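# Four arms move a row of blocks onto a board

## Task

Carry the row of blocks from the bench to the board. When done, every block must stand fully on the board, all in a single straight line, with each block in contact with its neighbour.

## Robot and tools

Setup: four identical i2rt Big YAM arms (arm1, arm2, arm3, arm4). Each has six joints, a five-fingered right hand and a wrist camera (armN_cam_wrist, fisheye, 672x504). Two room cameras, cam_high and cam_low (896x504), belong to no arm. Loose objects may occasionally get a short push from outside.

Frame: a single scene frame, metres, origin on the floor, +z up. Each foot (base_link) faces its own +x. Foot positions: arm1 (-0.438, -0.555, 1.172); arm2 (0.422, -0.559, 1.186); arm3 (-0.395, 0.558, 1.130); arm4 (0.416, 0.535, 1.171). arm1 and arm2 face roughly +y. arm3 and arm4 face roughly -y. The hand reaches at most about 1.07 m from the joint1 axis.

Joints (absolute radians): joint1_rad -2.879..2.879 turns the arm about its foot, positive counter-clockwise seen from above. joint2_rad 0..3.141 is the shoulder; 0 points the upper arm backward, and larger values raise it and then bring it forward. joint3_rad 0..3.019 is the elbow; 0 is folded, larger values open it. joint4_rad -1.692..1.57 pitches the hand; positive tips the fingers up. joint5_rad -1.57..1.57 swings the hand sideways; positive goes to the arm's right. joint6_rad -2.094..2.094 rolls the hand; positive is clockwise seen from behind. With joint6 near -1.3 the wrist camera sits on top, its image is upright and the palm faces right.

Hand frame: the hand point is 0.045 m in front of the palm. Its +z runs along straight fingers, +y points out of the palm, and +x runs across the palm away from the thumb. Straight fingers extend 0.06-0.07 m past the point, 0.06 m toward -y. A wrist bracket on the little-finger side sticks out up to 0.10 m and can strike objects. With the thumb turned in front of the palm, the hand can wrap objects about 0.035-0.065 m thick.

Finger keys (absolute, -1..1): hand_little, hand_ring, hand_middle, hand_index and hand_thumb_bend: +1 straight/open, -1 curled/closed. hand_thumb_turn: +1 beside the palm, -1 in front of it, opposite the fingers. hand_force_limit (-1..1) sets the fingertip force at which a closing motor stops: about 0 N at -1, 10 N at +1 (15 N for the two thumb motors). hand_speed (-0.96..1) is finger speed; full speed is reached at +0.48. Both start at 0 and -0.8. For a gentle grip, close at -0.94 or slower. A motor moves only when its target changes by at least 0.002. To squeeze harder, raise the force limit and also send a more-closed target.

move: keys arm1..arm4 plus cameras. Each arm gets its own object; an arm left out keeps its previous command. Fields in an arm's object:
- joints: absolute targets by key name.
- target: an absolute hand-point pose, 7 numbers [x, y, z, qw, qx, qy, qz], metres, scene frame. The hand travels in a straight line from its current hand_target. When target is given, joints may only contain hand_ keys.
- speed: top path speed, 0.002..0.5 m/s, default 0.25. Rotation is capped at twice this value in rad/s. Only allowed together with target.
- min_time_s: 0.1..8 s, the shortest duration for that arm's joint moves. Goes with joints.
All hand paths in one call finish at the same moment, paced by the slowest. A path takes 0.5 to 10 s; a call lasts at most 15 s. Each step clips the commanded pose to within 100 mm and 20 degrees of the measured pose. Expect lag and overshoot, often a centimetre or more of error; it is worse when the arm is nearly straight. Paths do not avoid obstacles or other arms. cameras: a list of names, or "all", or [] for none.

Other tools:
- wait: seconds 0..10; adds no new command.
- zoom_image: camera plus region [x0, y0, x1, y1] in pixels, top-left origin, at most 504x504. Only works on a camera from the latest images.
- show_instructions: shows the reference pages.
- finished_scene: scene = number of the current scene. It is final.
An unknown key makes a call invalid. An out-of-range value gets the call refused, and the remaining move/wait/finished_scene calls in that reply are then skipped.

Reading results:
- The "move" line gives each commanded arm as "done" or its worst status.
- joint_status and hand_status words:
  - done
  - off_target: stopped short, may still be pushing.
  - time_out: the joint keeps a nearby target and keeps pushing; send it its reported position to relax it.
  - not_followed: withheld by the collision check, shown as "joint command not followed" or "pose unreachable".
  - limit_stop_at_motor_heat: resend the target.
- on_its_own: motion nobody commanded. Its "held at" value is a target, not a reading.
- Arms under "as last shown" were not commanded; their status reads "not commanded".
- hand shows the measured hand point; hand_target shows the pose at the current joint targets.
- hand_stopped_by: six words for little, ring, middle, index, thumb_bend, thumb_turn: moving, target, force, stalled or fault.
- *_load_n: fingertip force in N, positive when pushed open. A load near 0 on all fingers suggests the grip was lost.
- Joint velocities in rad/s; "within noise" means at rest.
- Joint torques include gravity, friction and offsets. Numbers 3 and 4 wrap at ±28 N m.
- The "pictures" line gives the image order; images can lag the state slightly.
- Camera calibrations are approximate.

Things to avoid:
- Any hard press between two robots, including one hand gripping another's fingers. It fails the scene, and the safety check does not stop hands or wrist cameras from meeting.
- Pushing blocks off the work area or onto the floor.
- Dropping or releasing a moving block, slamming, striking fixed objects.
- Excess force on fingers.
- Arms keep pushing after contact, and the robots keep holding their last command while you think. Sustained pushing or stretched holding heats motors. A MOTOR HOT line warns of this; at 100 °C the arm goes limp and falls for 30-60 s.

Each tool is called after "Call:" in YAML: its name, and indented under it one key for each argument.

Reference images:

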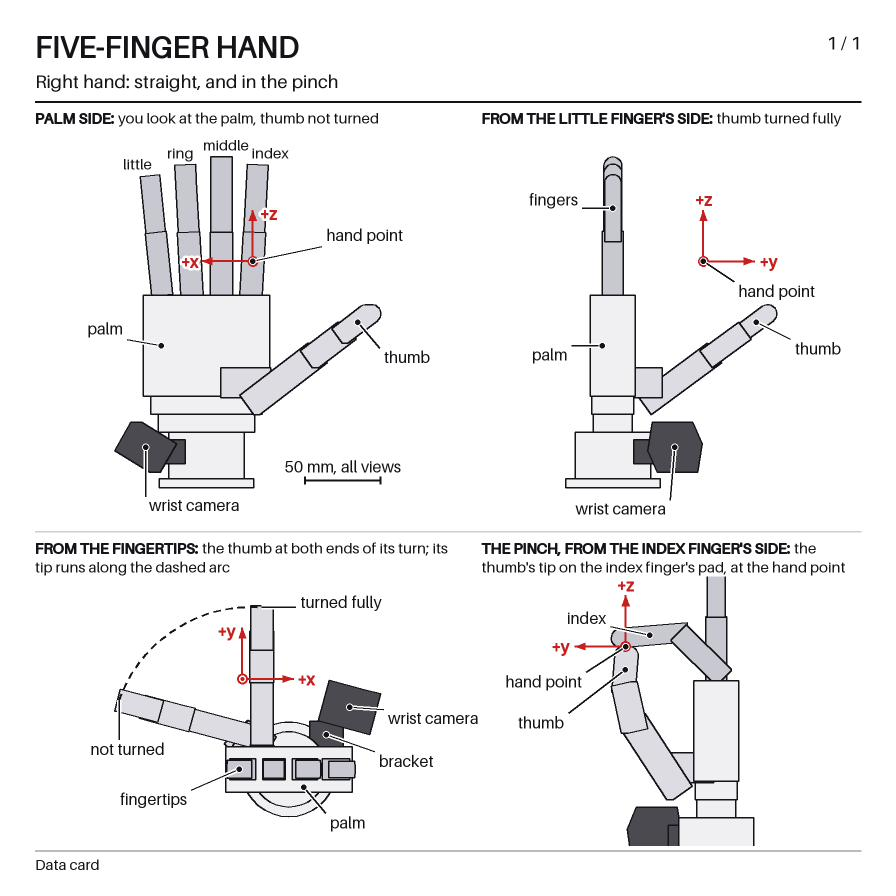

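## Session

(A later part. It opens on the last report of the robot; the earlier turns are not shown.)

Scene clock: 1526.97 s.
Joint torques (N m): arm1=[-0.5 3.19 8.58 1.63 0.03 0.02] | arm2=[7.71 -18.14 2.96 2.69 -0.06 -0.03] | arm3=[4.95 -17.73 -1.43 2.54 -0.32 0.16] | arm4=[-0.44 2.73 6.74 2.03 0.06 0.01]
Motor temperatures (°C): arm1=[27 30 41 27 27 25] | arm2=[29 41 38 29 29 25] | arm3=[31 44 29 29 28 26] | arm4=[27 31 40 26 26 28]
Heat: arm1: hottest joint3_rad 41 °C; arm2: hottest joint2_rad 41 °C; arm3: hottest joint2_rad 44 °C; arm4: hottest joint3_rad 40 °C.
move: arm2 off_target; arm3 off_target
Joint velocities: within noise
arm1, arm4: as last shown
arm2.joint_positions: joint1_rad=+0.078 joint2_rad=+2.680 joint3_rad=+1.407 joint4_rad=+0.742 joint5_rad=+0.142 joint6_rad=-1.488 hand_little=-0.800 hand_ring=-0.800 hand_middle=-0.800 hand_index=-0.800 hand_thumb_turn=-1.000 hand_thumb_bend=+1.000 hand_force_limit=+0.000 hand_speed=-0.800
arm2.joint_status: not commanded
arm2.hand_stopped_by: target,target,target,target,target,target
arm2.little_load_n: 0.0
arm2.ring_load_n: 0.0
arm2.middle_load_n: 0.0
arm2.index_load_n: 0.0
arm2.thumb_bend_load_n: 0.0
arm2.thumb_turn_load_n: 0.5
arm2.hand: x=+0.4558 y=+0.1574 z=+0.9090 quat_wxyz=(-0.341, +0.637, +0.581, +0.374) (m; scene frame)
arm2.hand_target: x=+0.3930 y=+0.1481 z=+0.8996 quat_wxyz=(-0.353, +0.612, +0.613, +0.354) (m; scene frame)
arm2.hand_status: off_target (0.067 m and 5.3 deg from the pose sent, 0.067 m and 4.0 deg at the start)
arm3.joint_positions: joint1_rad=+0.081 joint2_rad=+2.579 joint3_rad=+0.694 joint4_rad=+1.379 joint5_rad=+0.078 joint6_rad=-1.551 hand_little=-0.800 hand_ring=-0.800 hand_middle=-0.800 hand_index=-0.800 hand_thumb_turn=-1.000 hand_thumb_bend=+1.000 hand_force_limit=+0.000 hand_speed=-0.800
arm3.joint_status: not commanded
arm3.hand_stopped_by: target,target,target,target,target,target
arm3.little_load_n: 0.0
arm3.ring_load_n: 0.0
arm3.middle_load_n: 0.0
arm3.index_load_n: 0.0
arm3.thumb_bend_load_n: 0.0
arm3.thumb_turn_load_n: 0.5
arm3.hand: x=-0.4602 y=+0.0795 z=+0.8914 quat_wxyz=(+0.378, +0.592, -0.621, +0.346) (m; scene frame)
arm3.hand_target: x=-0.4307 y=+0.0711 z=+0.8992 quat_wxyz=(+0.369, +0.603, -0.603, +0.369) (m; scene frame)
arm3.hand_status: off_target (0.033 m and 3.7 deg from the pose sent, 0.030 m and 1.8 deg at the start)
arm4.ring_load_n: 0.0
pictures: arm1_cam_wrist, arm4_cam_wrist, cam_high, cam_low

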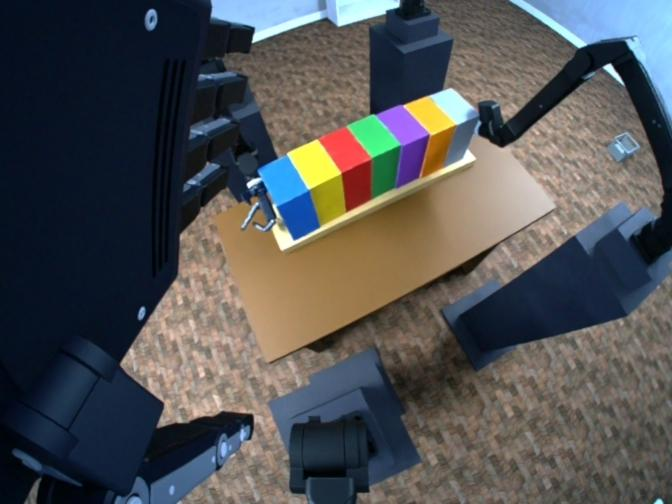

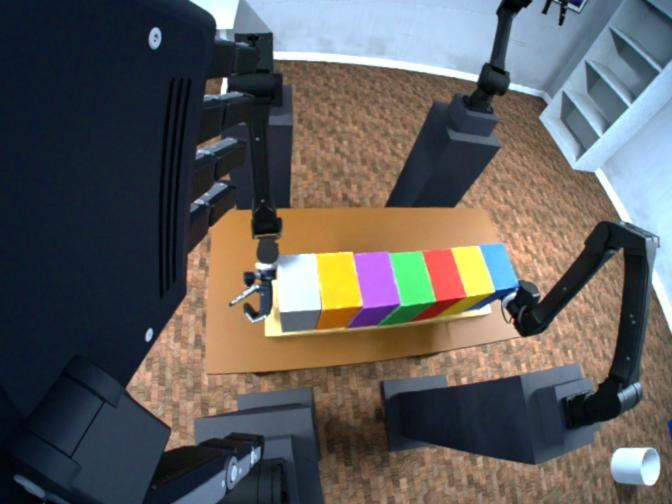

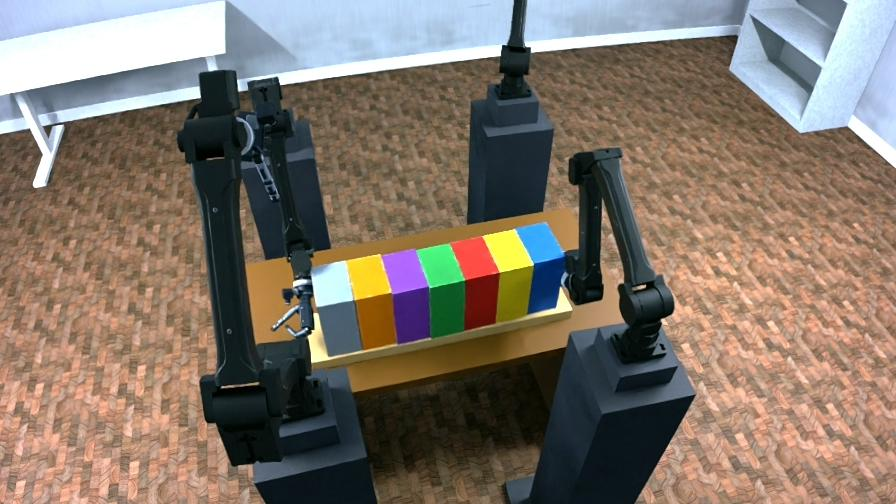

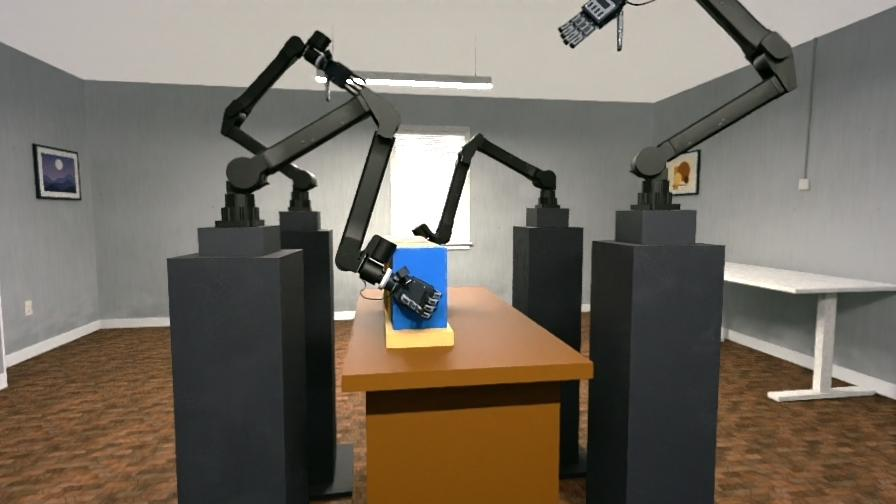

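Call:
move:
  arm2: {"target": [0.435, 0.157, 0.900, -0.3536, 0.6124, 0.6124, 0.3536], "speed": 0.03}
  arm3: {"target": [-0.450, 0.077, 0.8985, 0.3695, 0.6029, -0.6029, 0.3695], "speed": 0.03}

Call:
move:
  arm2: {"target": [0.465, 0.157, 0.900, -0.3536, 0.6124, 0.6124, 0.3536], "speed": 0.03}
  arm3: {"target": [-0.475, 0.077, 0.8985, 0.3695, 0.6029, -0.6029, 0.3695], "speed": 0.03}

Call:
move:
  arm2: {"target": [0.510, 0.157, 0.900, -0.3536, 0.6124, 0.6124, 0.3536], "speed": 0.05}
  arm3: {"target": [-0.530, 0.077, 0.8985, 0.3695, 0.6029, -0.6029, 0.3695], "speed": 0.05}
  cameras: ["cam_high", "cam_low", "arm1_cam_wrist", "arm4_cam_wrist"]

Call:
zoom_image:
  camera: "cam_high"
  region: [310, 290, 410, 380]

Call:
zoom_image:
  camera: "cam_high"
  region: [490, 265, 590, 355]

Call:
zoom_image:
  camera: "cam_low"
  region: [360, 220, 480, 360]

Scene clock: 1588.13 s.
Joint torques (N m): arm1=[-0.97 3.19 8.62 1.68 0.05 0.04] | arm2=[2.2 -17.9 4.16 2.3 -0.2 -0.19] | arm3=[1.49 -16.91 -2.29 3.3 -0.43 -0.04] | arm4=[-0.56 2.78 6.78 2 0.07 0]
Motor temperatures (°C): arm1=[27 30 41 27 27 25] | arm2=[29 41 37 29 28 25] | arm3=[31 43 29 28 27 26] | arm4=[27 31 41 26 26 28]
Heat: arm1: hottest joint3_rad 41 °C; arm2: hottest joint2_rad 41 °C; arm3: hottest joint2_rad 43 °C; arm4: hottest joint3_rad 41 °C.
move: arm2 off_target; arm3 done
Joint velocities: arm1=[within noise] | arm2=[within noise] | arm3=[0.005 -0.005 -0.002 -0.002 -0.051 -0.183] | arm4=[within noise]
arm1, arm4: as last shown
arm1.ring_load_n: -0.5
arm1.middle_load_n: 0.5
arm2.joint_positions: joint1_rad=+0.069 joint2_rad=+2.679 joint3_rad=+1.403 joint4_rad=+0.747 joint5_rad=+0.079 joint6_rad=-1.509 hand_little=-0.800 hand_ring=-0.800 hand_middle=-0.800 hand_index=-0.800 hand_thumb_turn=-1.000 hand_thumb_bend=+1.000 hand_force_limit=+0.000 hand_speed=-0.800
arm2.joint_status: not commanded
arm2.hand_stopped_by: target,target,target,target,target,target
arm2.little_load_n: 0.0
arm2.ring_load_n: 0.0
arm2.middle_load_n: 0.0
arm2.index_load_n: 0.0
arm2.thumb_bend_load_n: 0.0
arm2.thumb_turn_load_n: 0.5
arm2.hand: x=+0.4508 y=+0.1602 z=+0.9077 quat_wxyz=(-0.354, +0.623, +0.597, +0.360) (m; scene frame)
arm2.hand_target: x=+0.4353 y=+0.1568 z=+0.9002 quat_wxyz=(-0.354, +0.612, +0.612, +0.354) (m; scene frame)
arm2.hand_status: off_target (0.018 m and 2.2 deg from the pose sent, 0.023 m and 5.3 deg at the start)
arm3.joint_positions: joint1_rad=+0.068 joint2_rad=+2.579 joint3_rad=+0.690 joint4_rad=+1.386 joint5_rad=+0.027 joint6_rad=-1.557 hand_little=-0.800 hand_ring=-0.800 hand_middle=-0.800 hand_index=-0.800 hand_thumb_turn=-1.000 hand_thumb_bend=+1.000 hand_force_limit=+0.000 hand_speed=-0.800
arm3.joint_status: not commanded
arm3.hand_stopped_by: target,target,target,target,target,target
arm3.little_load_n: 0.0
arm3.ring_load_n: 0.0
arm3.middle_load_n: 0.0
arm3.index_load_n: 0.0
arm3.thumb_bend_load_n: 0.0
arm3.thumb_turn_load_n: 0.0
arm3.hand: x=-0.4569 y=+0.0783 z=+0.8911 quat_wxyz=(+0.367, +0.599, -0.614, +0.359) (m; scene frame)
arm3.hand_target: x=-0.4501 y=+0.0770 z=+0.8984 quat_wxyz=(+0.370, +0.603, -0.603, +0.369) (m; scene frame)
arm3.hand_status: done (0.010 m and 1.8 deg from the pose sent, 0.013 m and 3.7 deg at the start)
pictures: none

Scene clock: 1589.73 s.
Joint torques (N m): arm1=[-0.91 3.02 8.54 1.65 0.04 0.04] | arm2=[-0.09 -17.96 3.77 2.55 0.01 -0.13] | arm3=[-1.08 -16.5 -1.8 2.95 -0.09 -0.16] | arm4=[-0.67 2.9 6.72 1.98 0.06 0.01]
Motor temperatures (°C): arm1=[27 30 41 27 27 25] | arm2=[29 41 37 29 28 25] | arm3=[31 43 29 28 27 26] | arm4=[27 31 41 26 26 28]
Heat: arm1: hottest joint3_rad 41 °C; arm2: hottest joint2_rad 41 °C; arm3: hottest joint2_rad 43 °C; arm4: hottest joint3_rad 41 °C.
move: arm2 off_target; arm3 done
Joint velocities: within noise
arm1, arm4: as last shown
arm1.ring_load_n: 0.0
arm1.middle_load_n: 0.0
arm1.thumb_turn_load_n: 0.5
arm2.joint_positions: joint1_rad=+0.046 joint2_rad=+2.679 joint3_rad=+1.403 joint4_rad=+0.747 joint5_rad=+0.029 joint6_rad=-1.544 hand_little=-0.800 hand_ring=-0.800 hand_middle=-0.800 hand_index=-0.800 hand_thumb_turn=-1.000 hand_thumb_bend=+1.000 hand_force_limit=+0.000 hand_speed=-0.800
arm2.joint_status: not commanded
arm2.hand_stopped_by: target,target,target,target,target,target
arm2.little_load_n: 0.0
arm2.ring_load_n: 0.0
arm2.middle_load_n: 0.0
arm2.index_load_n: 0.5
arm2.thumb_bend_load_n: 0.0
arm2.thumb_turn_load_n: 0.0
arm2.hand: x=+0.4588 y=+0.1630 z=+0.9078 quat_wxyz=(-0.359, +0.611, +0.610, +0.354) (m; scene frame)
arm2.hand_target: x=+0.4650 y=+0.1570 z=+0.9001 quat_wxyz=(-0.354, +0.612, +0.612, +0.354) (m; scene frame)
arm2.hand_status: off_target (0.012 m and 0.7 deg from the pose sent, 0.016 m and 2.2 deg at the start)
arm3.joint_positions: joint1_rad=+0.010 joint2_rad=+2.579 joint3_rad=+0.687 joint4_rad=+1.395 joint5_rad=-0.050 joint6_rad=-1.588 hand_little=-0.800 hand_ring=-0.800 hand_middle=-0.800 hand_index=-0.800 hand_thumb_turn=-1.000 hand_thumb_bend=+1.000 hand_force_limit=+0.000 hand_speed=-0.800
arm3.joint_status: not commanded
arm3.hand_stopped_by: target,target,target,target,target,target
arm3.little_load_n: 0.0
arm3.ring_load_n: 0.0
arm3.middle_load_n: 0.0
arm3.index_load_n: 0.0
arm3.thumb_bend_load_n: 0.0
arm3.thumb_turn_load_n: 0.0
arm3.hand: x=-0.4711 y=+0.0774 z=+0.8923 quat_wxyz=(+0.362, +0.604, -0.607, +0.368) (m; scene frame)
arm3.hand_target: x=-0.4749 y=+0.0771 z=+0.8984 quat_wxyz=(+0.369, +0.603, -0.603, +0.369) (m; scene frame)
arm3.hand_status: done (0.007 m and 1.0 deg from the pose sent, 0.020 m and 1.8 deg at the start)
pictures: none

Scene clock: 1591.50 s.
Joint torques (N m): arm1=[-0.44 2.9 8.65 1.61 0.02 0.03] | arm2=[-0.09 -17.96 3.89 2.5 -0.03 -0.12] | arm3=[-0.56 -17.44 -0.73 1.69 -0.19 -0.07] | arm4=[-0.56 3.08 6.82 2.02 0.07 0.01]
Motor temperatures (°C): arm1=[27 30 41 27 27 25] | arm2=[29 41 37 29 28 25] | arm3=[31 43 29 28 27 26] | arm4=[27 31 41 26 26 28]
Heat: arm1: hottest joint3_rad 41 °C; arm2: hottest joint2_rad 41 °C; arm3: hottest joint2_rad 43 °C; arm4: hottest joint3_rad 41 °C.
move: arm2 off_target; arm3 done
Joint velocities: within noise
arm1, arm4: as last shown
arm1.thumb_turn_load_n: 0.0
arm2.joint_positions: joint1_rad=-0.036 joint2_rad=+2.679 joint3_rad=+1.403 joint4_rad=+0.747 joint5_rad=-0.040 joint6_rad=-1.585 hand_little=-0.800 hand_ring=-0.800 hand_middle=-0.800 hand_index=-0.800 hand_thumb_turn=-1.000 hand_thumb_bend=+1.000 hand_force_limit=+0.000 hand_speed=-0.800
arm2.joint_status: not commanded
arm2.hand_stopped_by: target,target,target,target,target,target
arm2.little_load_n: 0.0
arm2.ring_load_n: 0.0
arm2.middle_load_n: 0.0
arm2.index_load_n: -0.5
arm2.thumb_bend_load_n: 0.0
arm2.thumb_turn_load_n: 0.0
arm2.hand: x=+0.5058 y=+0.1628 z=+0.9080 quat_wxyz=(-0.358, +0.611, +0.610, +0.355) (m; scene frame)
arm2.hand_target: x=+0.5101 y=+0.1570 z=+0.9002 quat_wxyz=(-0.354, +0.612, +0.612, +0.354) (m; scene frame)
arm2.hand_status: off_target (0.011 m and 0.6 deg from the pose sent, 0.052 m and 0.7 deg at the start)
arm3.joint_positions: joint1_rad=-0.159 joint2_rad=+2.575 joint3_rad=+0.690 joint4_rad=+1.385 joint5_rad=-0.198 joint6_rad=-1.667 hand_little=-0.800 hand_ring=-0.800 hand_middle=-0.800 hand_index=-0.800 hand_thumb_turn=-1.000 hand_thumb_bend=+1.000 hand_force_limit=+0.000 hand_speed=-0.800
arm3.joint_status: not commanded
arm3.hand_stopped_by: target,target,target,target,target,target
arm3.little_load_n: 0.0
arm3.ring_load_n: 0.0
arm3.middle_load_n: 0.0
arm3.index_load_n: 0.0
arm3.thumb_bend_load_n: 0.0
arm3.thumb_turn_load_n: 0.0
arm3.hand: x=-0.5256 y=+0.0820 z=+0.8938 quat_wxyz=(+0.364, +0.602, -0.607, +0.371) (m; scene frame)
arm3.hand_target: x=-0.5300 y=+0.0772 z=+0.8984 quat_wxyz=(+0.370, +0.603, -0.603, +0.369) (m; scene frame)
arm3.hand_status: done (0.008 m and 0.7 deg from the pose sent, 0.059 m and 1.0 deg at the start)
pictures: arm1_cam_wrist, arm4_cam_wrist, cam_high, cam_low

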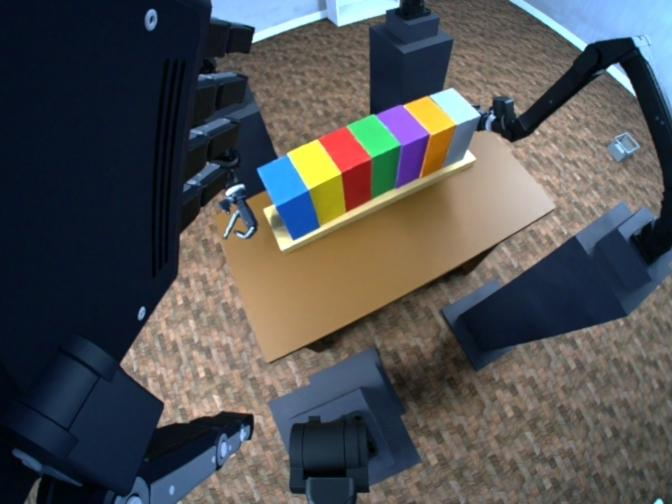

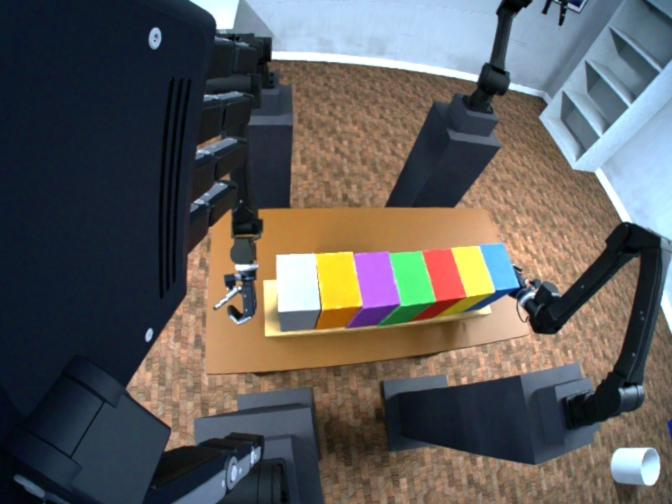

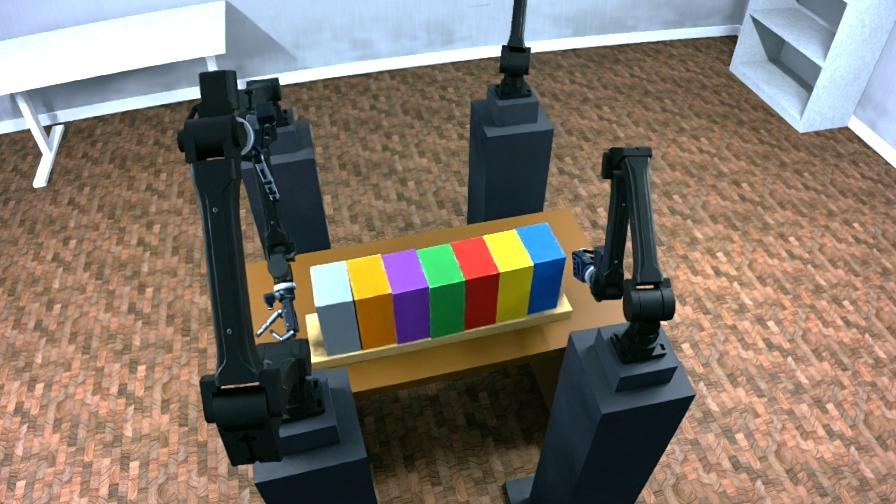

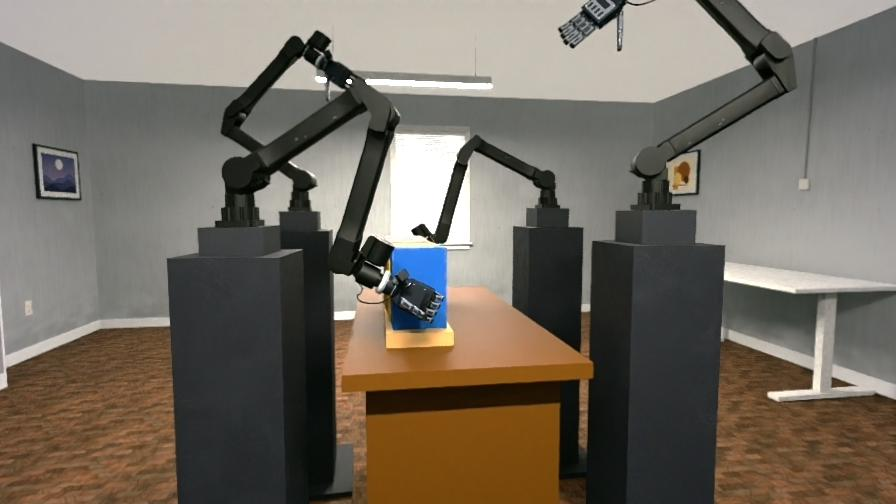

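Scaled by 5.040 from the camera's 896x504 image, which has a finer 1280x720 frame.

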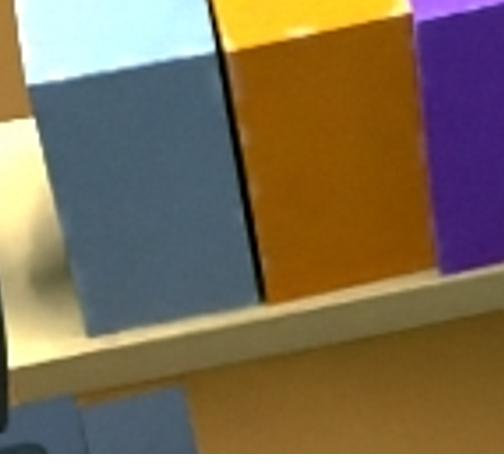

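Scaled by 5.040 from the camera's 896x504 image, which has a finer 1280x720 frame.

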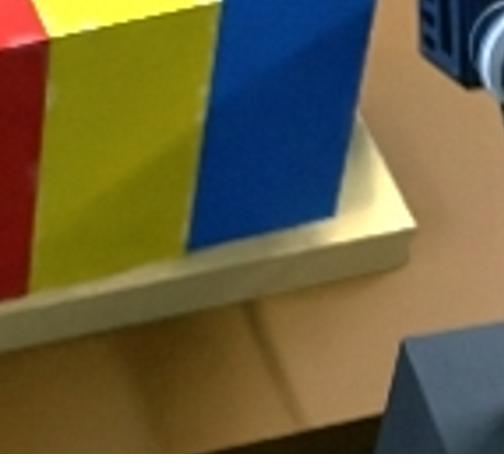

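Scaled by 3.600 from the camera's 896x504 image, which has a finer 1280x720 frame.

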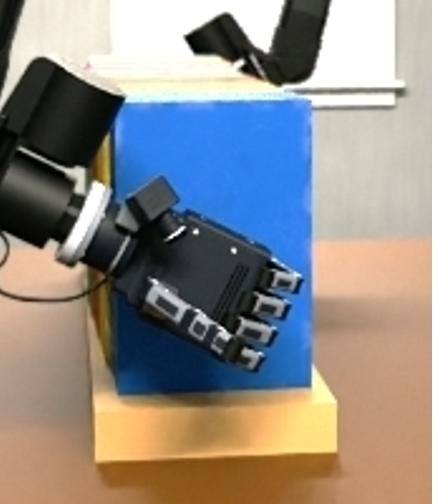

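Call:
move:
  cameras: []

Scene clock: 1631.53 s.
Joint torques (N m): arm1=[-0.85 3.14 8.58 1.63 0.05 0.03] | arm2=[0.03 -17.9 3.9 2.48 -0.01 -0.13] | arm3=[-0.09 -16.79 -0.73 1.84 -0.12 -0.17] | arm4=[-0.56 2.73 6.74 1.99 0.05 0]
Motor temperatures (°C): arm1=[27 30 41 27 27 25] | arm2=[29 42 37 29 27 25] | arm3=[30 44 29 28 27 26] | arm4=[27 31 41 26 26 28]
Heat: arm1: hottest joint3_rad 41 °C; arm2: hottest joint2_rad 42 °C; arm3: hottest joint2_rad 44 °C; arm4: hottest joint3_rad 41 °C.
Joint velocities: within noise
arm1.joint_positions: joint1_rad=-0.377 joint2_rad=+0.576 joint3_rad=+1.428 joint4_rad=-1.478 joint5_rad=-0.014 joint6_rad=-1.159 hand_little=+1.000 hand_ring=+1.000 hand_middle=+1.000 hand_index=+1.000 hand_thumb_turn=+1.000 hand_thumb_bend=+1.000 hand_force_limit=+0.000 hand_speed=-0.800
arm1.joint_status: not commanded
arm1.hand_stopped_by: target,target,target,target,target,target
arm1.little_load_n: 0.0
arm1.ring_load_n: 0.0
arm1.middle_load_n: 0.0
arm1.index_load_n: 0.0
arm1.thumb_bend_load_n: 0.0
arm1.thumb_turn_load_n: 0.0
arm1.hand: x=-0.3296 y=-0.4066 z=+1.6531 quat_wxyz=(-0.327, +0.827, +0.329, +0.317) (m; scene frame)
arm1.hand_target: x=-0.3297 y=-0.4069 z=+1.6644 quat_wxyz=(-0.336, +0.821, +0.327, +0.326) (m; scene frame)
arm1.hand_status: not commanded
arm2.joint_positions: joint1_rad=-0.036 joint2_rad=+2.679 joint3_rad=+1.403 joint4_rad=+0.747 joint5_rad=-0.041 joint6_rad=-1.585 hand_little=-0.800 hand_ring=-0.800 hand_middle=-0.800 hand_index=-0.800 hand_thumb_turn=-1.000 hand_thumb_bend=+1.000 hand_force_limit=+0.000 hand_speed=-0.800
arm2.joint_status: not commanded
arm2.hand_stopped_by: target,target,target,target,target,target
arm2.little_load_n: 0.0
arm2.ring_load_n: 0.0
arm2.middle_load_n: 0.0
arm2.index_load_n: 0.0
arm2.thumb_bend_load_n: -0.5
arm2.thumb_turn_load_n: 0.0
arm2.hand: x=+0.5057 y=+0.1628 z=+0.9080 quat_wxyz=(-0.358, +0.611, +0.610, +0.355) (m; scene frame)
arm2.hand_target: x=+0.5101 y=+0.1570 z=+0.9001 quat_wxyz=(-0.354, +0.612, +0.612, +0.354) (m; scene frame)
arm2.hand_status: off_target (0.011 m and 0.6 deg from the pose sent, 0.052 m and 0.7 deg at the start)
arm3.joint_positions: joint1_rad=-0.159 joint2_rad=+2.575 joint3_rad=+0.690 joint4_rad=+1.385 joint5_rad=-0.198 joint6_rad=-1.667 hand_little=-0.800 hand_ring=-0.800 hand_middle=-0.800 hand_index=-0.800 hand_thumb_turn=-1.000 hand_thumb_bend=+1.000 hand_force_limit=+0.000 hand_speed=-0.800
arm3.joint_status: not commanded
arm3.hand_stopped_by: target,target,target,target,target,target
arm3.little_load_n: 0.5
arm3.ring_load_n: 0.0
arm3.middle_load_n: 0.0
arm3.index_load_n: 0.0
arm3.thumb_bend_load_n: 0.0
arm3.thumb_turn_load_n: 0.0
arm3.hand: x=-0.5256 y=+0.0820 z=+0.8938 quat_wxyz=(+0.364, +0.602, -0.606, +0.370) (m; scene frame)
arm3.hand_target: x=-0.5300 y=+0.0772 z=+0.8985 quat_wxyz=(+0.370, +0.603, -0.603, +0.369) (m; scene frame)
arm3.hand_status: done (0.008 m and 0.7 deg from the pose sent, 0.059 m and 1.0 deg at the start)
arm4.joint_positions: joint1_rad=-0.147 joint2_rad=+0.605 joint3_rad=+1.419 joint4_rad=-1.430 joint5_rad=+0.099 joint6_rad=-1.411 hand_little=+1.000 hand_ring=+1.000 hand_middle=+1.000 hand_index=+1.000 hand_thumb_turn=+1.000 hand_thumb_bend=+1.000 hand_force_limit=+0.000 hand_speed=-0.800
arm4.joint_status: not commanded
arm4.hand_stopped_by: target,target,target,target,target,target
arm4.little_load_n: 0.0
arm4.ring_load_n: 0.0
arm4.middle_load_n: 0.0
arm4.index_load_n: 0.0
arm4.thumb_bend_load_n: 0.0
arm4.thumb_turn_load_n: 0.0
arm4.hand: x=+0.3205 y=+0.3419 z=+1.6664 quat_wxyz=(+0.348, +0.519, -0.720, +0.302) (m; scene frame)
arm4.hand_target: x=+0.3205 y=+0.3424 z=+1.6774 quat_wxyz=(+0.356, +0.515, -0.716, +0.310) (m; scene frame)
arm4.hand_status: not commanded
pictures: none
No camera images: "cameras" was empty.

Call:
move:
  arm4: {"joints": {"joint1_rad": -1.375, "joint5_rad": -0.34, "joint6_rad": -1.34, "hand_little": -0.9, "hand_ring": -0.9, "hand_middle": -0.9, "hand_index": -0.9, "hand_thumb_turn": -1, "hand_thumb_bend": 1}, "min_time_s": 2.5}

Call:
move:
  arm4: {"joints": {"joint2_rad": 1.80, "joint3_rad": 1.025, "joint4_rad": -0.70}, "min_time_s": 3}
  cameras: ["cam_high", "arm4_cam_wrist"]

Scene clock: 1689.70 s.
Joint torques (N m): arm1=[-0.85 3.19 8.62 1.62 0.04 0.03] | arm2=[0.03 -17.96 3.9 2.5 -0.02 -0.13] | arm3=[0.44 -16.97 -0.83 2.09 -0.17 -0.07] | arm4=[-1.38 3.08 6.65 1.99 -0.3 0.09]
Motor temperatures (°C): arm1=[27 30 41 27 27 25] | arm2=[28 42 37 29 27 25] | arm3=[30 44 29 28 26 26] | arm4=[27 31 41 26 26 28]
Heat: arm1: hottest joint3_rad 41 °C; arm2: hottest joint2_rad 42 °C; arm3: hottest joint2_rad 44 °C; arm4: hottest joint3_rad 41 °C.
move: arm4 done
Joint velocities: within noise
arm1, arm2, arm3: as last shown
arm1.thumb_bend_load_n: 0.5
arm2.little_load_n: 0.5
arm2.thumb_bend_load_n: 0.0
arm3.little_load_n: 0.0
arm4.joint_positions: joint1_rad=-1.367 joint2_rad=+0.605 joint3_rad=+1.419 joint4_rad=-1.430 joint5_rad=-0.336 joint6_rad=-1.348 hand_little=-0.900 hand_ring=-0.900 hand_middle=-0.900 hand_index=-0.900 hand_thumb_turn=-1.000 hand_thumb_bend=+1.000 hand_force_limit=+0.000 hand_speed=-0.800
arm4.joint_status: all done
arm4.hand_stopped_by: target,target,target,target,target,target
arm4.little_load_n: 0.0
arm4.ring_load_n: 0.0
arm4.middle_load_n: 0.0
arm4.index_load_n: 0.0
arm4.thumb_bend_load_n: 0.0
arm4.thumb_turn_load_n: 0.0
arm4.hand: x=+0.2155 y=+0.4703 z=+1.6565 quat_wxyz=(+0.407, +0.084, -0.875, +0.248) (m; scene frame)
arm4.hand_target: x=+0.2158 y=+0.4710 z=+1.6673 quat_wxyz=(+0.418, +0.080, -0.869, +0.252) (m; scene frame)
arm4.hand_status: not commanded
pictures: none

Scene clock: 1693.30 s.
Joint torques (N m): arm1=[-0.73 2.96 8.59 1.68 0.02 0.04] | arm2=[0.03 -17.9 3.9 2.5 -0.01 -0.13] | arm3=[0.09 -16.26 -0.62 1.76 -0.2 -0.15] | arm4=[-1.2 -10.58 4.72 1.01 -0.38 0.12]
Motor temperatures (°C): arm1=[27 30 41 27 27 25] | arm2=[28 42 37 29 27 25] | arm3=[30 44 29 28 26 26] | arm4=[27 32 41 26 26 28]
Heat: arm1: hottest joint3_rad 41 °C; arm2: hottest joint2_rad 42 °C; arm3: hottest joint2_rad 44 °C; arm4: hottest joint3_rad 41 °C.
move: arm4 done
Joint velocities: within noise
arm1, arm2, arm3: as last shown
arm1.thumb_bend_load_n: 0.0
arm2.little_load_n: 0.0
arm2.thumb_turn_load_n: 0.5
arm4.joint_positions: joint1_rad=-1.367 joint2_rad=+1.797 joint3_rad=+1.022 joint4_rad=-0.710 joint5_rad=-0.337 joint6_rad=-1.348 hand_little=-0.900 hand_ring=-0.900 hand_middle=-0.900 hand_index=-0.900 hand_thumb_turn=-1.000 hand_thumb_bend=+1.000 hand_force_limit=+0.000 hand_speed=-0.800
arm4.joint_status: all done
arm4.hand_stopped_by: target,target,target,target,target,target
arm4.little_load_n: 0.0
arm4.ring_load_n: 0.5
arm4.middle_load_n: 0.5
arm4.index_load_n: 0.0
arm4.thumb_bend_load_n: 0.0
arm4.thumb_turn_load_n: 0.0
arm4.hand: x=+0.0060 y=+0.4193 z=+1.1112 quat_wxyz=(+0.003, +0.015, -0.985, +0.173) (m; scene frame)
arm4.hand_target: x=+0.0020 y=+0.4207 z=+1.1106 quat_wxyz=(+0.007, +0.009, -0.984, +0.175) (m; scene frame)
arm4.hand_status: not commanded
pictures: arm4_cam_wrist, cam_high
camera_calibration:
arm4_cam_wrist: T_world_to_cam=[[-0.312825, 0.888126, -0.33671, 0.000839447], [0.837167, 0.425272, 0.343941, -0.555999], [0.448656, -0.174289, -0.876545, 1.15922], [0, 0, 0, 1]] pos_world=[-0.0543637, 0.437745, 1.20762]

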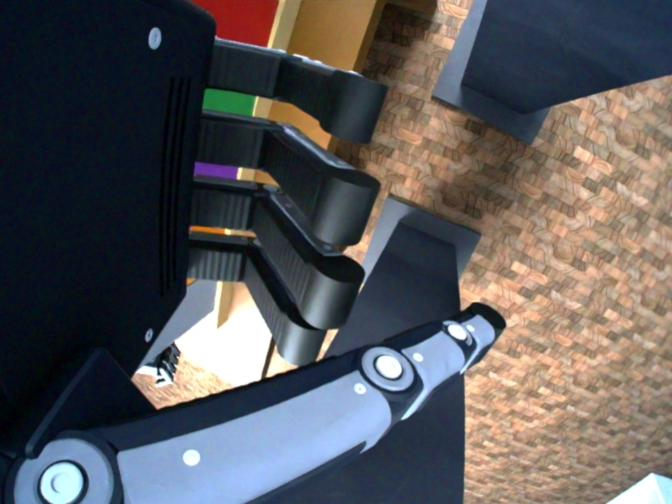

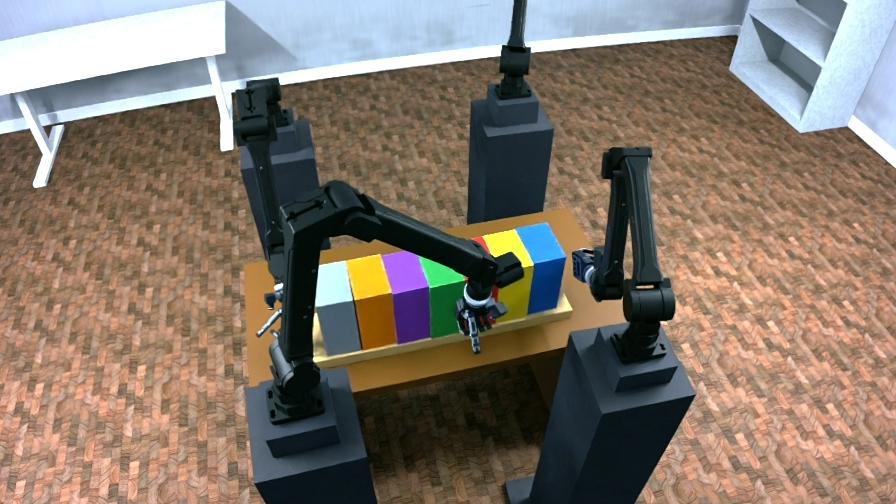

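Call:
move:
  arm4: {"target": [0.031, 0.38, 1.0, 0, 0, -0.9848, 0.1736], "speed": 0.15}

Call:
move:
  arm4: {"target": [0.031, 0.28, 0.905, 0, 0, -0.9848, 0.1736], "speed": 0.12}
  cameras: ["cam_high", "cam_low", "arm4_cam_wrist"]

Call:
zoom_image:
  camera: "cam_low"
  region: [300, 210, 480, 360]

Scene clock: 1703.83 s.
Joint torques (N m): arm1=[-0.85 3.14 8.69 1.68 0.04 0.03] | arm2=[-0.03 -17.9 3.89 2.5 -0.02 -0.13] | arm3=[-0.44 -16.44 -0.69 1.81 -0.27 -0.17] | arm4=[-0.09 -10.87 3.3 1.06 -0.12 0.15]
Motor temperatures (°C): arm1=[27 30 41 27 27 25] | arm2=[28 42 37 29 27 25] | arm3=[30 44 29 28 26 26] | arm4=[27 32 41 26 26 28]
Heat: arm1: hottest joint3_rad 41 °C; arm2: hottest joint2_rad 42 °C; arm3: hottest joint2_rad 44 °C; arm4: hottest joint3_rad 41 °C.
move: arm4 done
Joint velocities: within noise
arm1, arm2, arm3: as last shown
arm2.thumb_turn_load_n: 0.0
arm4.joint_positions: joint1_rad=-1.277 joint2_rad=+2.015 joint3_rad=+0.952 joint4_rad=-0.390 joint5_rad=-0.332 joint6_rad=-1.225 hand_little=-0.900 hand_ring=-0.900 hand_middle=-0.900 hand_index=-0.900 hand_thumb_turn=-1.000 hand_thumb_bend=+1.000 hand_force_limit=+0.000 hand_speed=-0.800
arm4.joint_status: not commanded
arm4.hand_stopped_by: target,target,target,target,target,target
arm4.little_load_n: 0.0
arm4.ring_load_n: 0.0
arm4.middle_load_n: 0.0
arm4.index_load_n: 0.0
arm4.thumb_bend_load_n: 0.0
arm4.thumb_turn_load_n: 0.0
arm4.hand: x=+0.0301 y=+0.3823 z=+1.0041 quat_wxyz=(+0.000, +0.002, -0.985, +0.175) (m; scene frame)
arm4.hand_target: x=+0.0311 y=+0.3801 z=+1.0000 quat_wxyz=(+0.000, +0.000, -0.985, +0.174) (m; scene frame)
arm4.hand_status: done (0.005 m and 0.2 deg from the pose sent, 0.121 m and 1.8 deg at the start)
pictures: none

Scene clock: 1705.77 s.
Joint torques (N m): arm1=[-0.73 3.19 8.62 1.54 0.03 0.02] | arm2=[0.03 -17.9 3.89 2.5 -0.01 -0.12] | arm3=[-0.32 -17.38 -0.76 1.68 -0.1 -0.13] | arm4=[-0.21 -12.22 4.14 1.16 -0.09 0.12]
Motor temperatures (°C): arm1=[27 30 41 27 27 25] | arm2=[28 42 37 29 27 25] | arm3=[30 44 29 28 26 26] | arm4=[27 32 41 26 26 28]
Heat: arm1: hottest joint3_rad 41 °C; arm2: hottest joint2_rad 42 °C; arm3: hottest joint2_rad 44 °C; arm4: hottest joint3_rad 41 °C.
move: arm4 off_target
Joint velocities: within noise
arm1, arm2, arm3: as last shown
arm1.thumb_turn_load_n: -0.5
arm4.joint_positions: joint1_rad=-1.077 joint2_rad=+2.297 joint3_rad=+1.096 joint4_rad=-0.210 joint5_rad=-0.303 joint6_rad=-1.021 hand_little=-0.900 hand_ring=-0.900 hand_middle=-0.900 hand_index=-0.900 hand_thumb_turn=-1.000 hand_thumb_bend=+1.000 hand_force_limit=+0.000 hand_speed=-0.800
arm4.joint_status: not commanded
arm4.hand_stopped_by: target,target,target,target,target,target
arm4.little_load_n: 0.0
arm4.ring_load_n: 0.0
arm4.middle_load_n: -0.5
arm4.index_load_n: 0.0
arm4.thumb_bend_load_n: 0.0
arm4.thumb_turn_load_n: 0.0
arm4.hand: x=+0.0418 y=+0.2878 z=+0.9080 quat_wxyz=(-0.009, +0.002, -0.986, +0.169) (m; scene frame)
arm4.hand_target: x=+0.0313 y=+0.2801 z=+0.9053 quat_wxyz=(+0.000, +0.000, -0.985, +0.174) (m; scene frame)
arm4.hand_status: off_target (0.014 m and 1.2 deg from the pose sent, 0.142 m and 0.3 deg at the start)
pictures: arm4_cam_wrist, cam_high, cam_low
camera_calibration:
arm4_cam_wrist: T_world_to_cam=[[-0.283032, 0.897176, -0.339069, 0.0587499], [0.836292, 0.403939, 0.370742, -0.478207], [0.469584, -0.178629, -0.864629, 0.931687], [0, 0, 0, 1]] pos_world=[-0.0209569, 0.306883, 1.00277]

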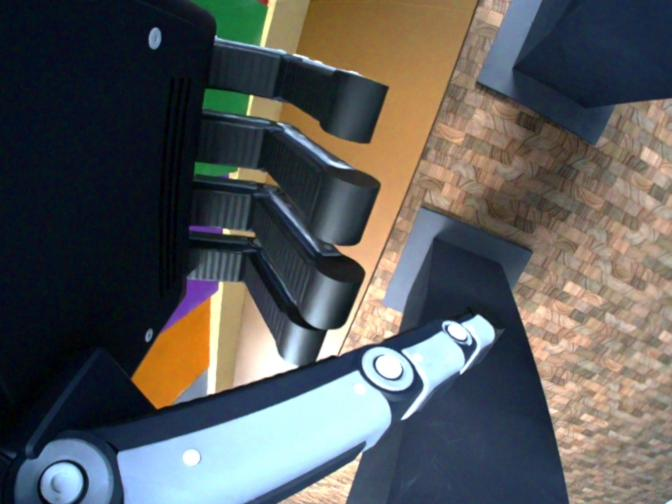

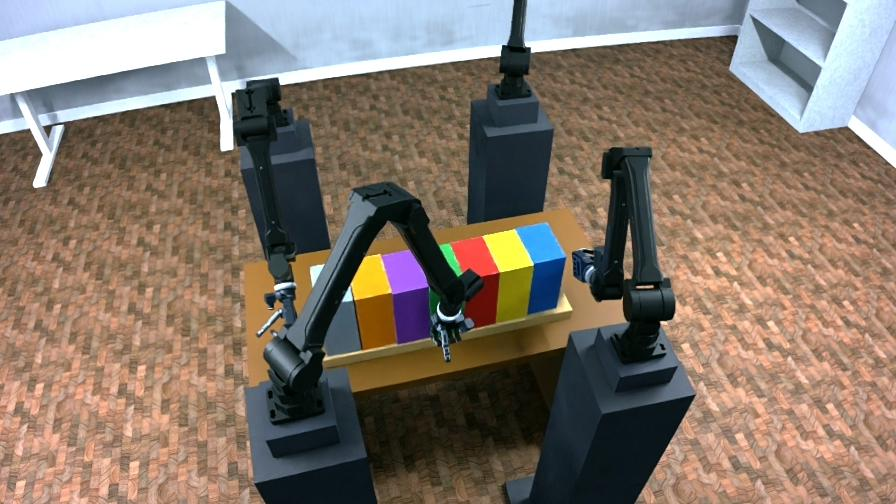

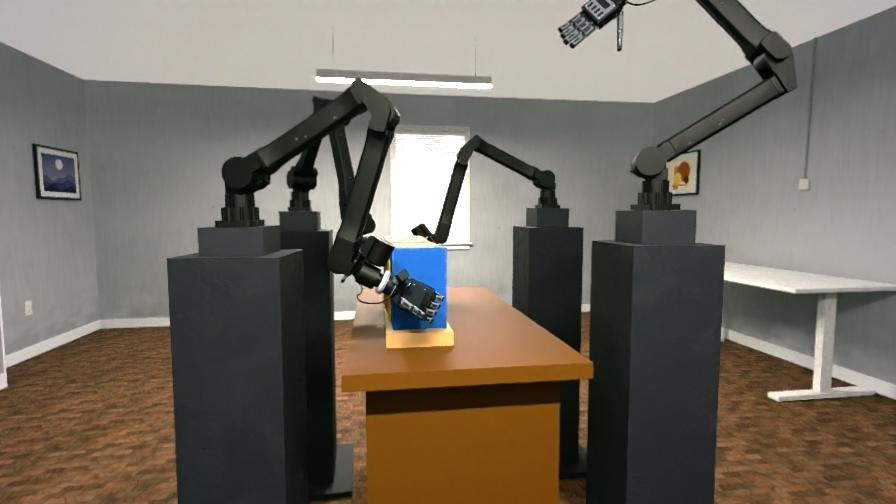

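Scaled by 2.800 from the camera's 896x504 image, which has a finer 1280x720 frame.

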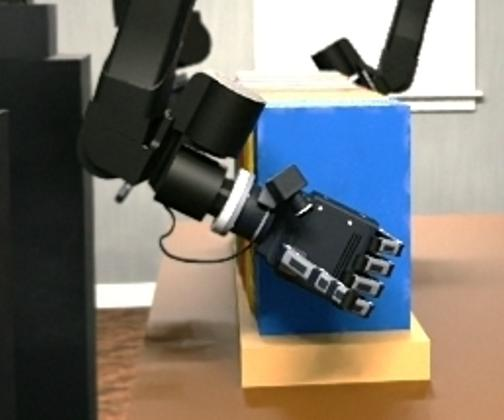

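Call:
move:
  arm4: {"target": [0.028, 0.255, 0.898, 0, 0, -0.9848, 0.1736], "speed": 0.05}
  cameras: ["cam_high", "arm1_cam_wrist"]

Call:
zoom_image:
  camera: "cam_high"
  region: [380, 260, 500, 370]

Call:
zoom_image:
  camera: "arm1_cam_wrist"
  region: [300, 90, 460, 220]

Scene clock: 1714.50 s.
Joint torques (N m): arm1=[-0.56 2.96 8.61 1.73 0.04 0.03] | arm2=[0.03 -17.96 3.89 2.5 -0.01 -0.12] | arm3=[-0.09 -16.79 -0.72 1.88 -0.19 -0.11] | arm4=[-0.26 -12.81 4.46 0.85 -0.07 0.16]
Motor temperatures (°C): arm1=[27 30 41 27 27 25] | arm2=[28 42 37 29 27 25] | arm3=[30 44 29 28 26 26] | arm4=[27 33 40 26 26 28]
Heat: arm1: hottest joint3_rad 41 °C; arm2: hottest joint2_rad 42 °C; arm3: hottest joint2_rad 44 °C; arm4: hottest joint3_rad 40 °C.
move: arm4 off_target
Joint velocities: within noise
arm1, arm2, arm3: as last shown
arm1.thumb_turn_load_n: 0.0
arm2.ring_load_n: 0.5
arm3.thumb_turn_load_n: 0.5
arm4.joint_positions: joint1_rad=-1.039 joint2_rad=+2.326 joint3_rad=+1.147 joint4_rad=-0.210 joint5_rad=-0.295 joint6_rad=-0.979 hand_little=-0.900 hand_ring=-0.900 hand_middle=-0.900 hand_index=-0.900 hand_thumb_turn=-1.000 hand_thumb_bend=+1.000 hand_force_limit=+0.000 hand_speed=-0.800
arm4.joint_status: not commanded
arm4.hand_stopped_by: target,target,target,target,target,target
arm4.little_load_n: 0.0
arm4.ring_load_n: 0.0
arm4.middle_load_n: 0.0
arm4.index_load_n: 0.0
arm4.thumb_bend_load_n: 0.0
arm4.thumb_turn_load_n: 0.0
arm4.hand: x=+0.0356 y=+0.2628 z=+0.9020 quat_wxyz=(-0.005, +0.001, -0.985, +0.171) (m; scene frame)
arm4.hand_target: x=+0.0282 y=+0.2552 z=+0.8983 quat_wxyz=(+0.000, +0.000, -0.985, +0.174) (m; scene frame)
arm4.hand_status: off_target (0.012 m and 0.6 deg from the pose sent, 0.037 m and 1.2 deg at the start)
pictures: arm1_cam_wrist, cam_high

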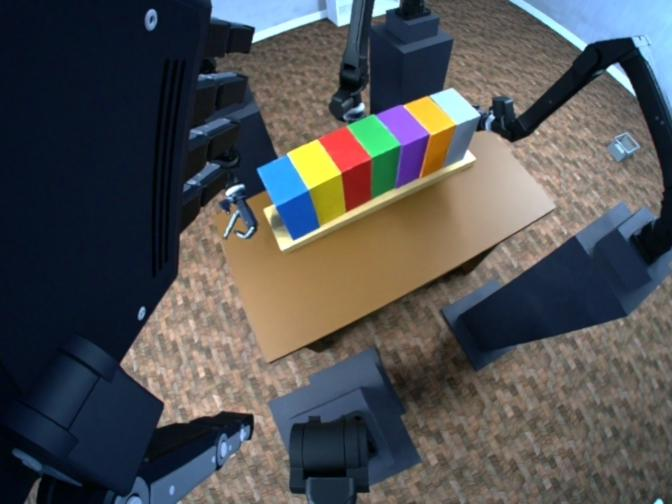

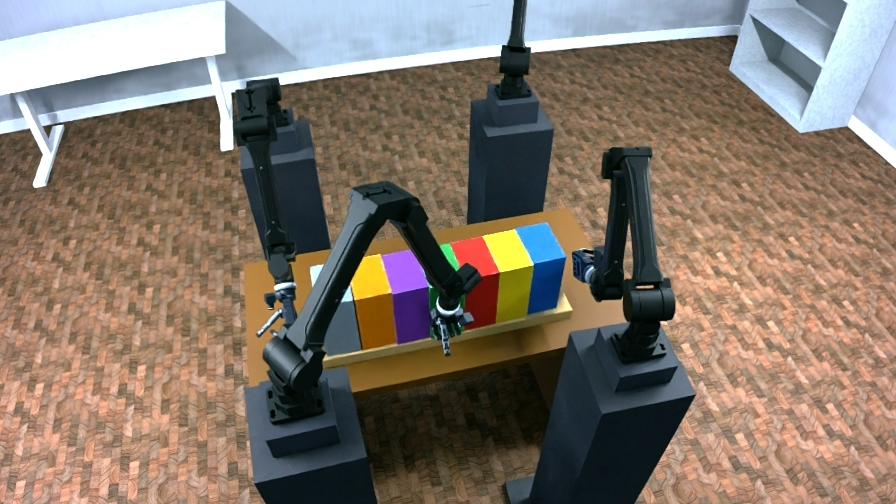

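Scaled by 4.200 from the camera's 896x504 image, which has a finer 1280x720 frame.

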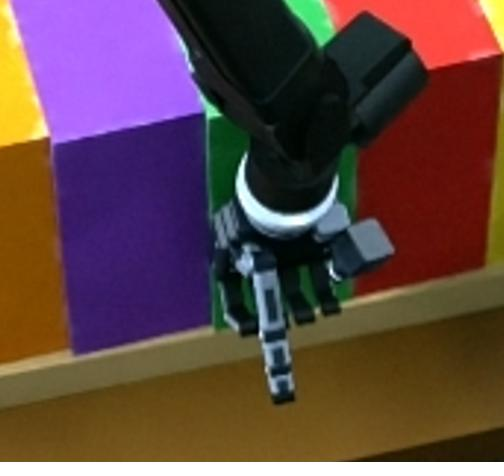

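Scaled by 3.150 from the camera's 672x504 image, which has a finer 960x720 frame.

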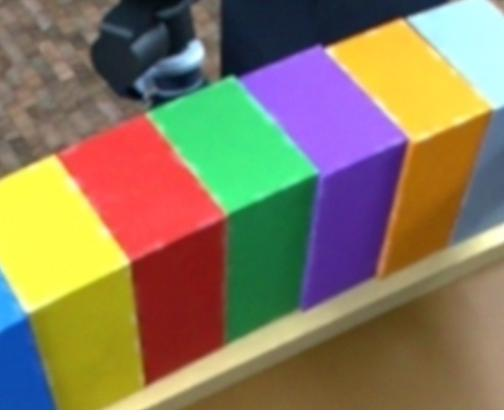

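Call:
move:
  arm4: {"target": [0.028, 0.243, 0.896, 0, 0, -0.9848, 0.1736], "speed": 0.03}
  cameras: ["cam_high", "arm1_cam_wrist"]

Call:
zoom_image:
  camera: "arm1_cam_wrist"
  region: [320, 80, 440, 180]

Call:
zoom_image:
  camera: "cam_high"
  region: [380, 260, 500, 370]

Scene clock: 1734.83 s.
Joint torques (N m): arm1=[-0.62 3.14 8.57 1.55 0.02 0.02] | arm2=[-0.03 -17.9 3.9 2.48 -0.01 -0.12] | arm3=[-1.03 -17.49 -0.83 2.03 -0.14 -0.14] | arm4=[0.26 -12.57 4.82 0.64 -0.19 0.15]
Motor temperatures (°C): arm1=[27 30 41 27 27 25] | arm2=[28 42 37 29 26 25] | arm3=[30 43 29 28 26 26] | arm4=[27 33 39 26 26 28]
Heat: arm1: hottest joint3_rad 41 °C; arm2: hottest joint2_rad 42 °C; arm3: hottest joint2_rad 43 °C; arm4: hottest joint3_rad 39 °C.
move: arm4 off_target
Joint velocities: within noise
arm1, arm2, arm3: as last shown
arm1.little_load_n: -0.5
arm2.ring_load_n: 0.0
arm2.index_load_n: 0.5
arm4.joint_positions: joint1_rad=-1.028 joint2_rad=+2.335 joint3_rad=+1.164 joint4_rad=-0.210 joint5_rad=-0.288 joint6_rad=-0.962 hand_little=-0.900 hand_ring=-0.900 hand_middle=-0.900 hand_index=-0.900 hand_thumb_turn=-1.000 hand_thumb_bend=+1.000 hand_force_limit=+0.000 hand_speed=-0.800
arm4.joint_status: not commanded
arm4.hand_stopped_by: target,target,target,target,target,target
arm4.little_load_n: 0.0
arm4.ring_load_n: 0.0
arm4.middle_load_n: 0.0
arm4.index_load_n: 0.0
arm4.thumb_bend_load_n: 0.0
arm4.thumb_turn_load_n: 0.0
arm4.hand: x=+0.0332 y=+0.2552 z=+0.9005 quat_wxyz=(-0.002, -0.001, -0.985, +0.171) (m; scene frame)
arm4.hand_target: x=+0.0282 y=+0.2432 z=+0.8964 quat_wxyz=(+0.000, +0.000, -0.985, +0.174) (m; scene frame)
arm4.hand_status: off_target (0.014 m and 0.4 deg from the pose sent, 0.022 m and 0.6 deg at the start)
pictures: arm1_cam_wrist, cam_high

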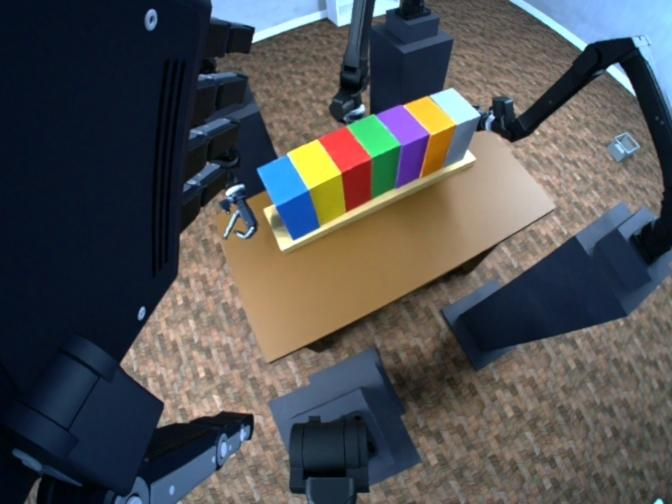

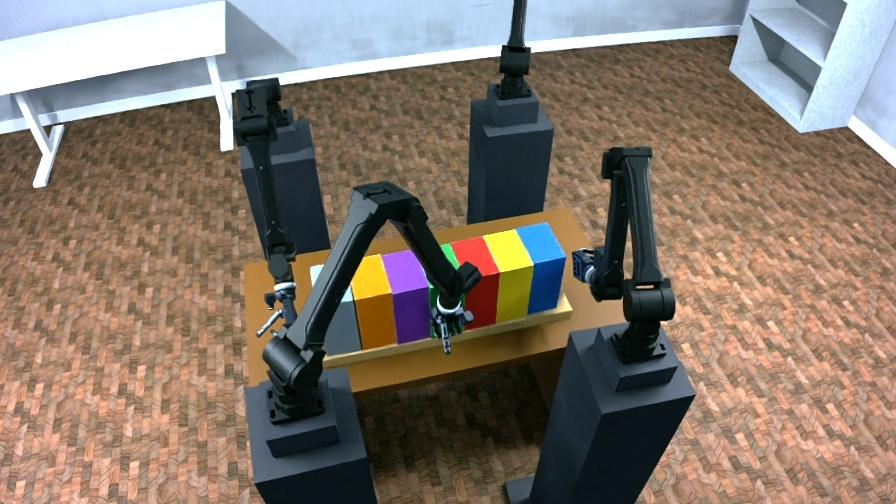

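Scaled by 4.200 from the camera's 672x504 image, which has a finer 960x720 frame.

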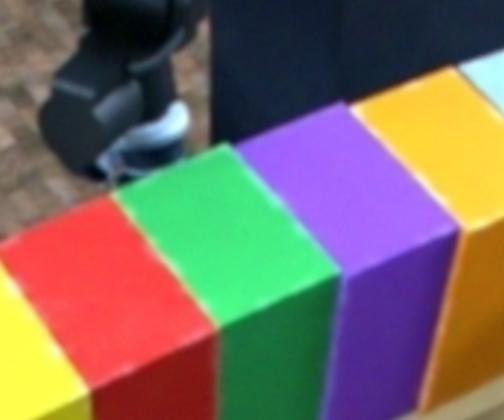

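Scaled by 4.200 from the camera's 896x504 image, which has a finer 1280x720 frame.

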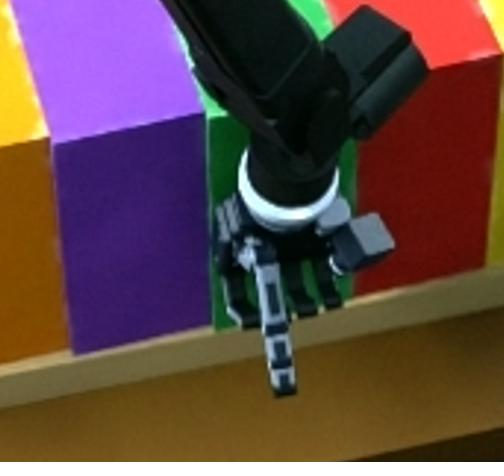

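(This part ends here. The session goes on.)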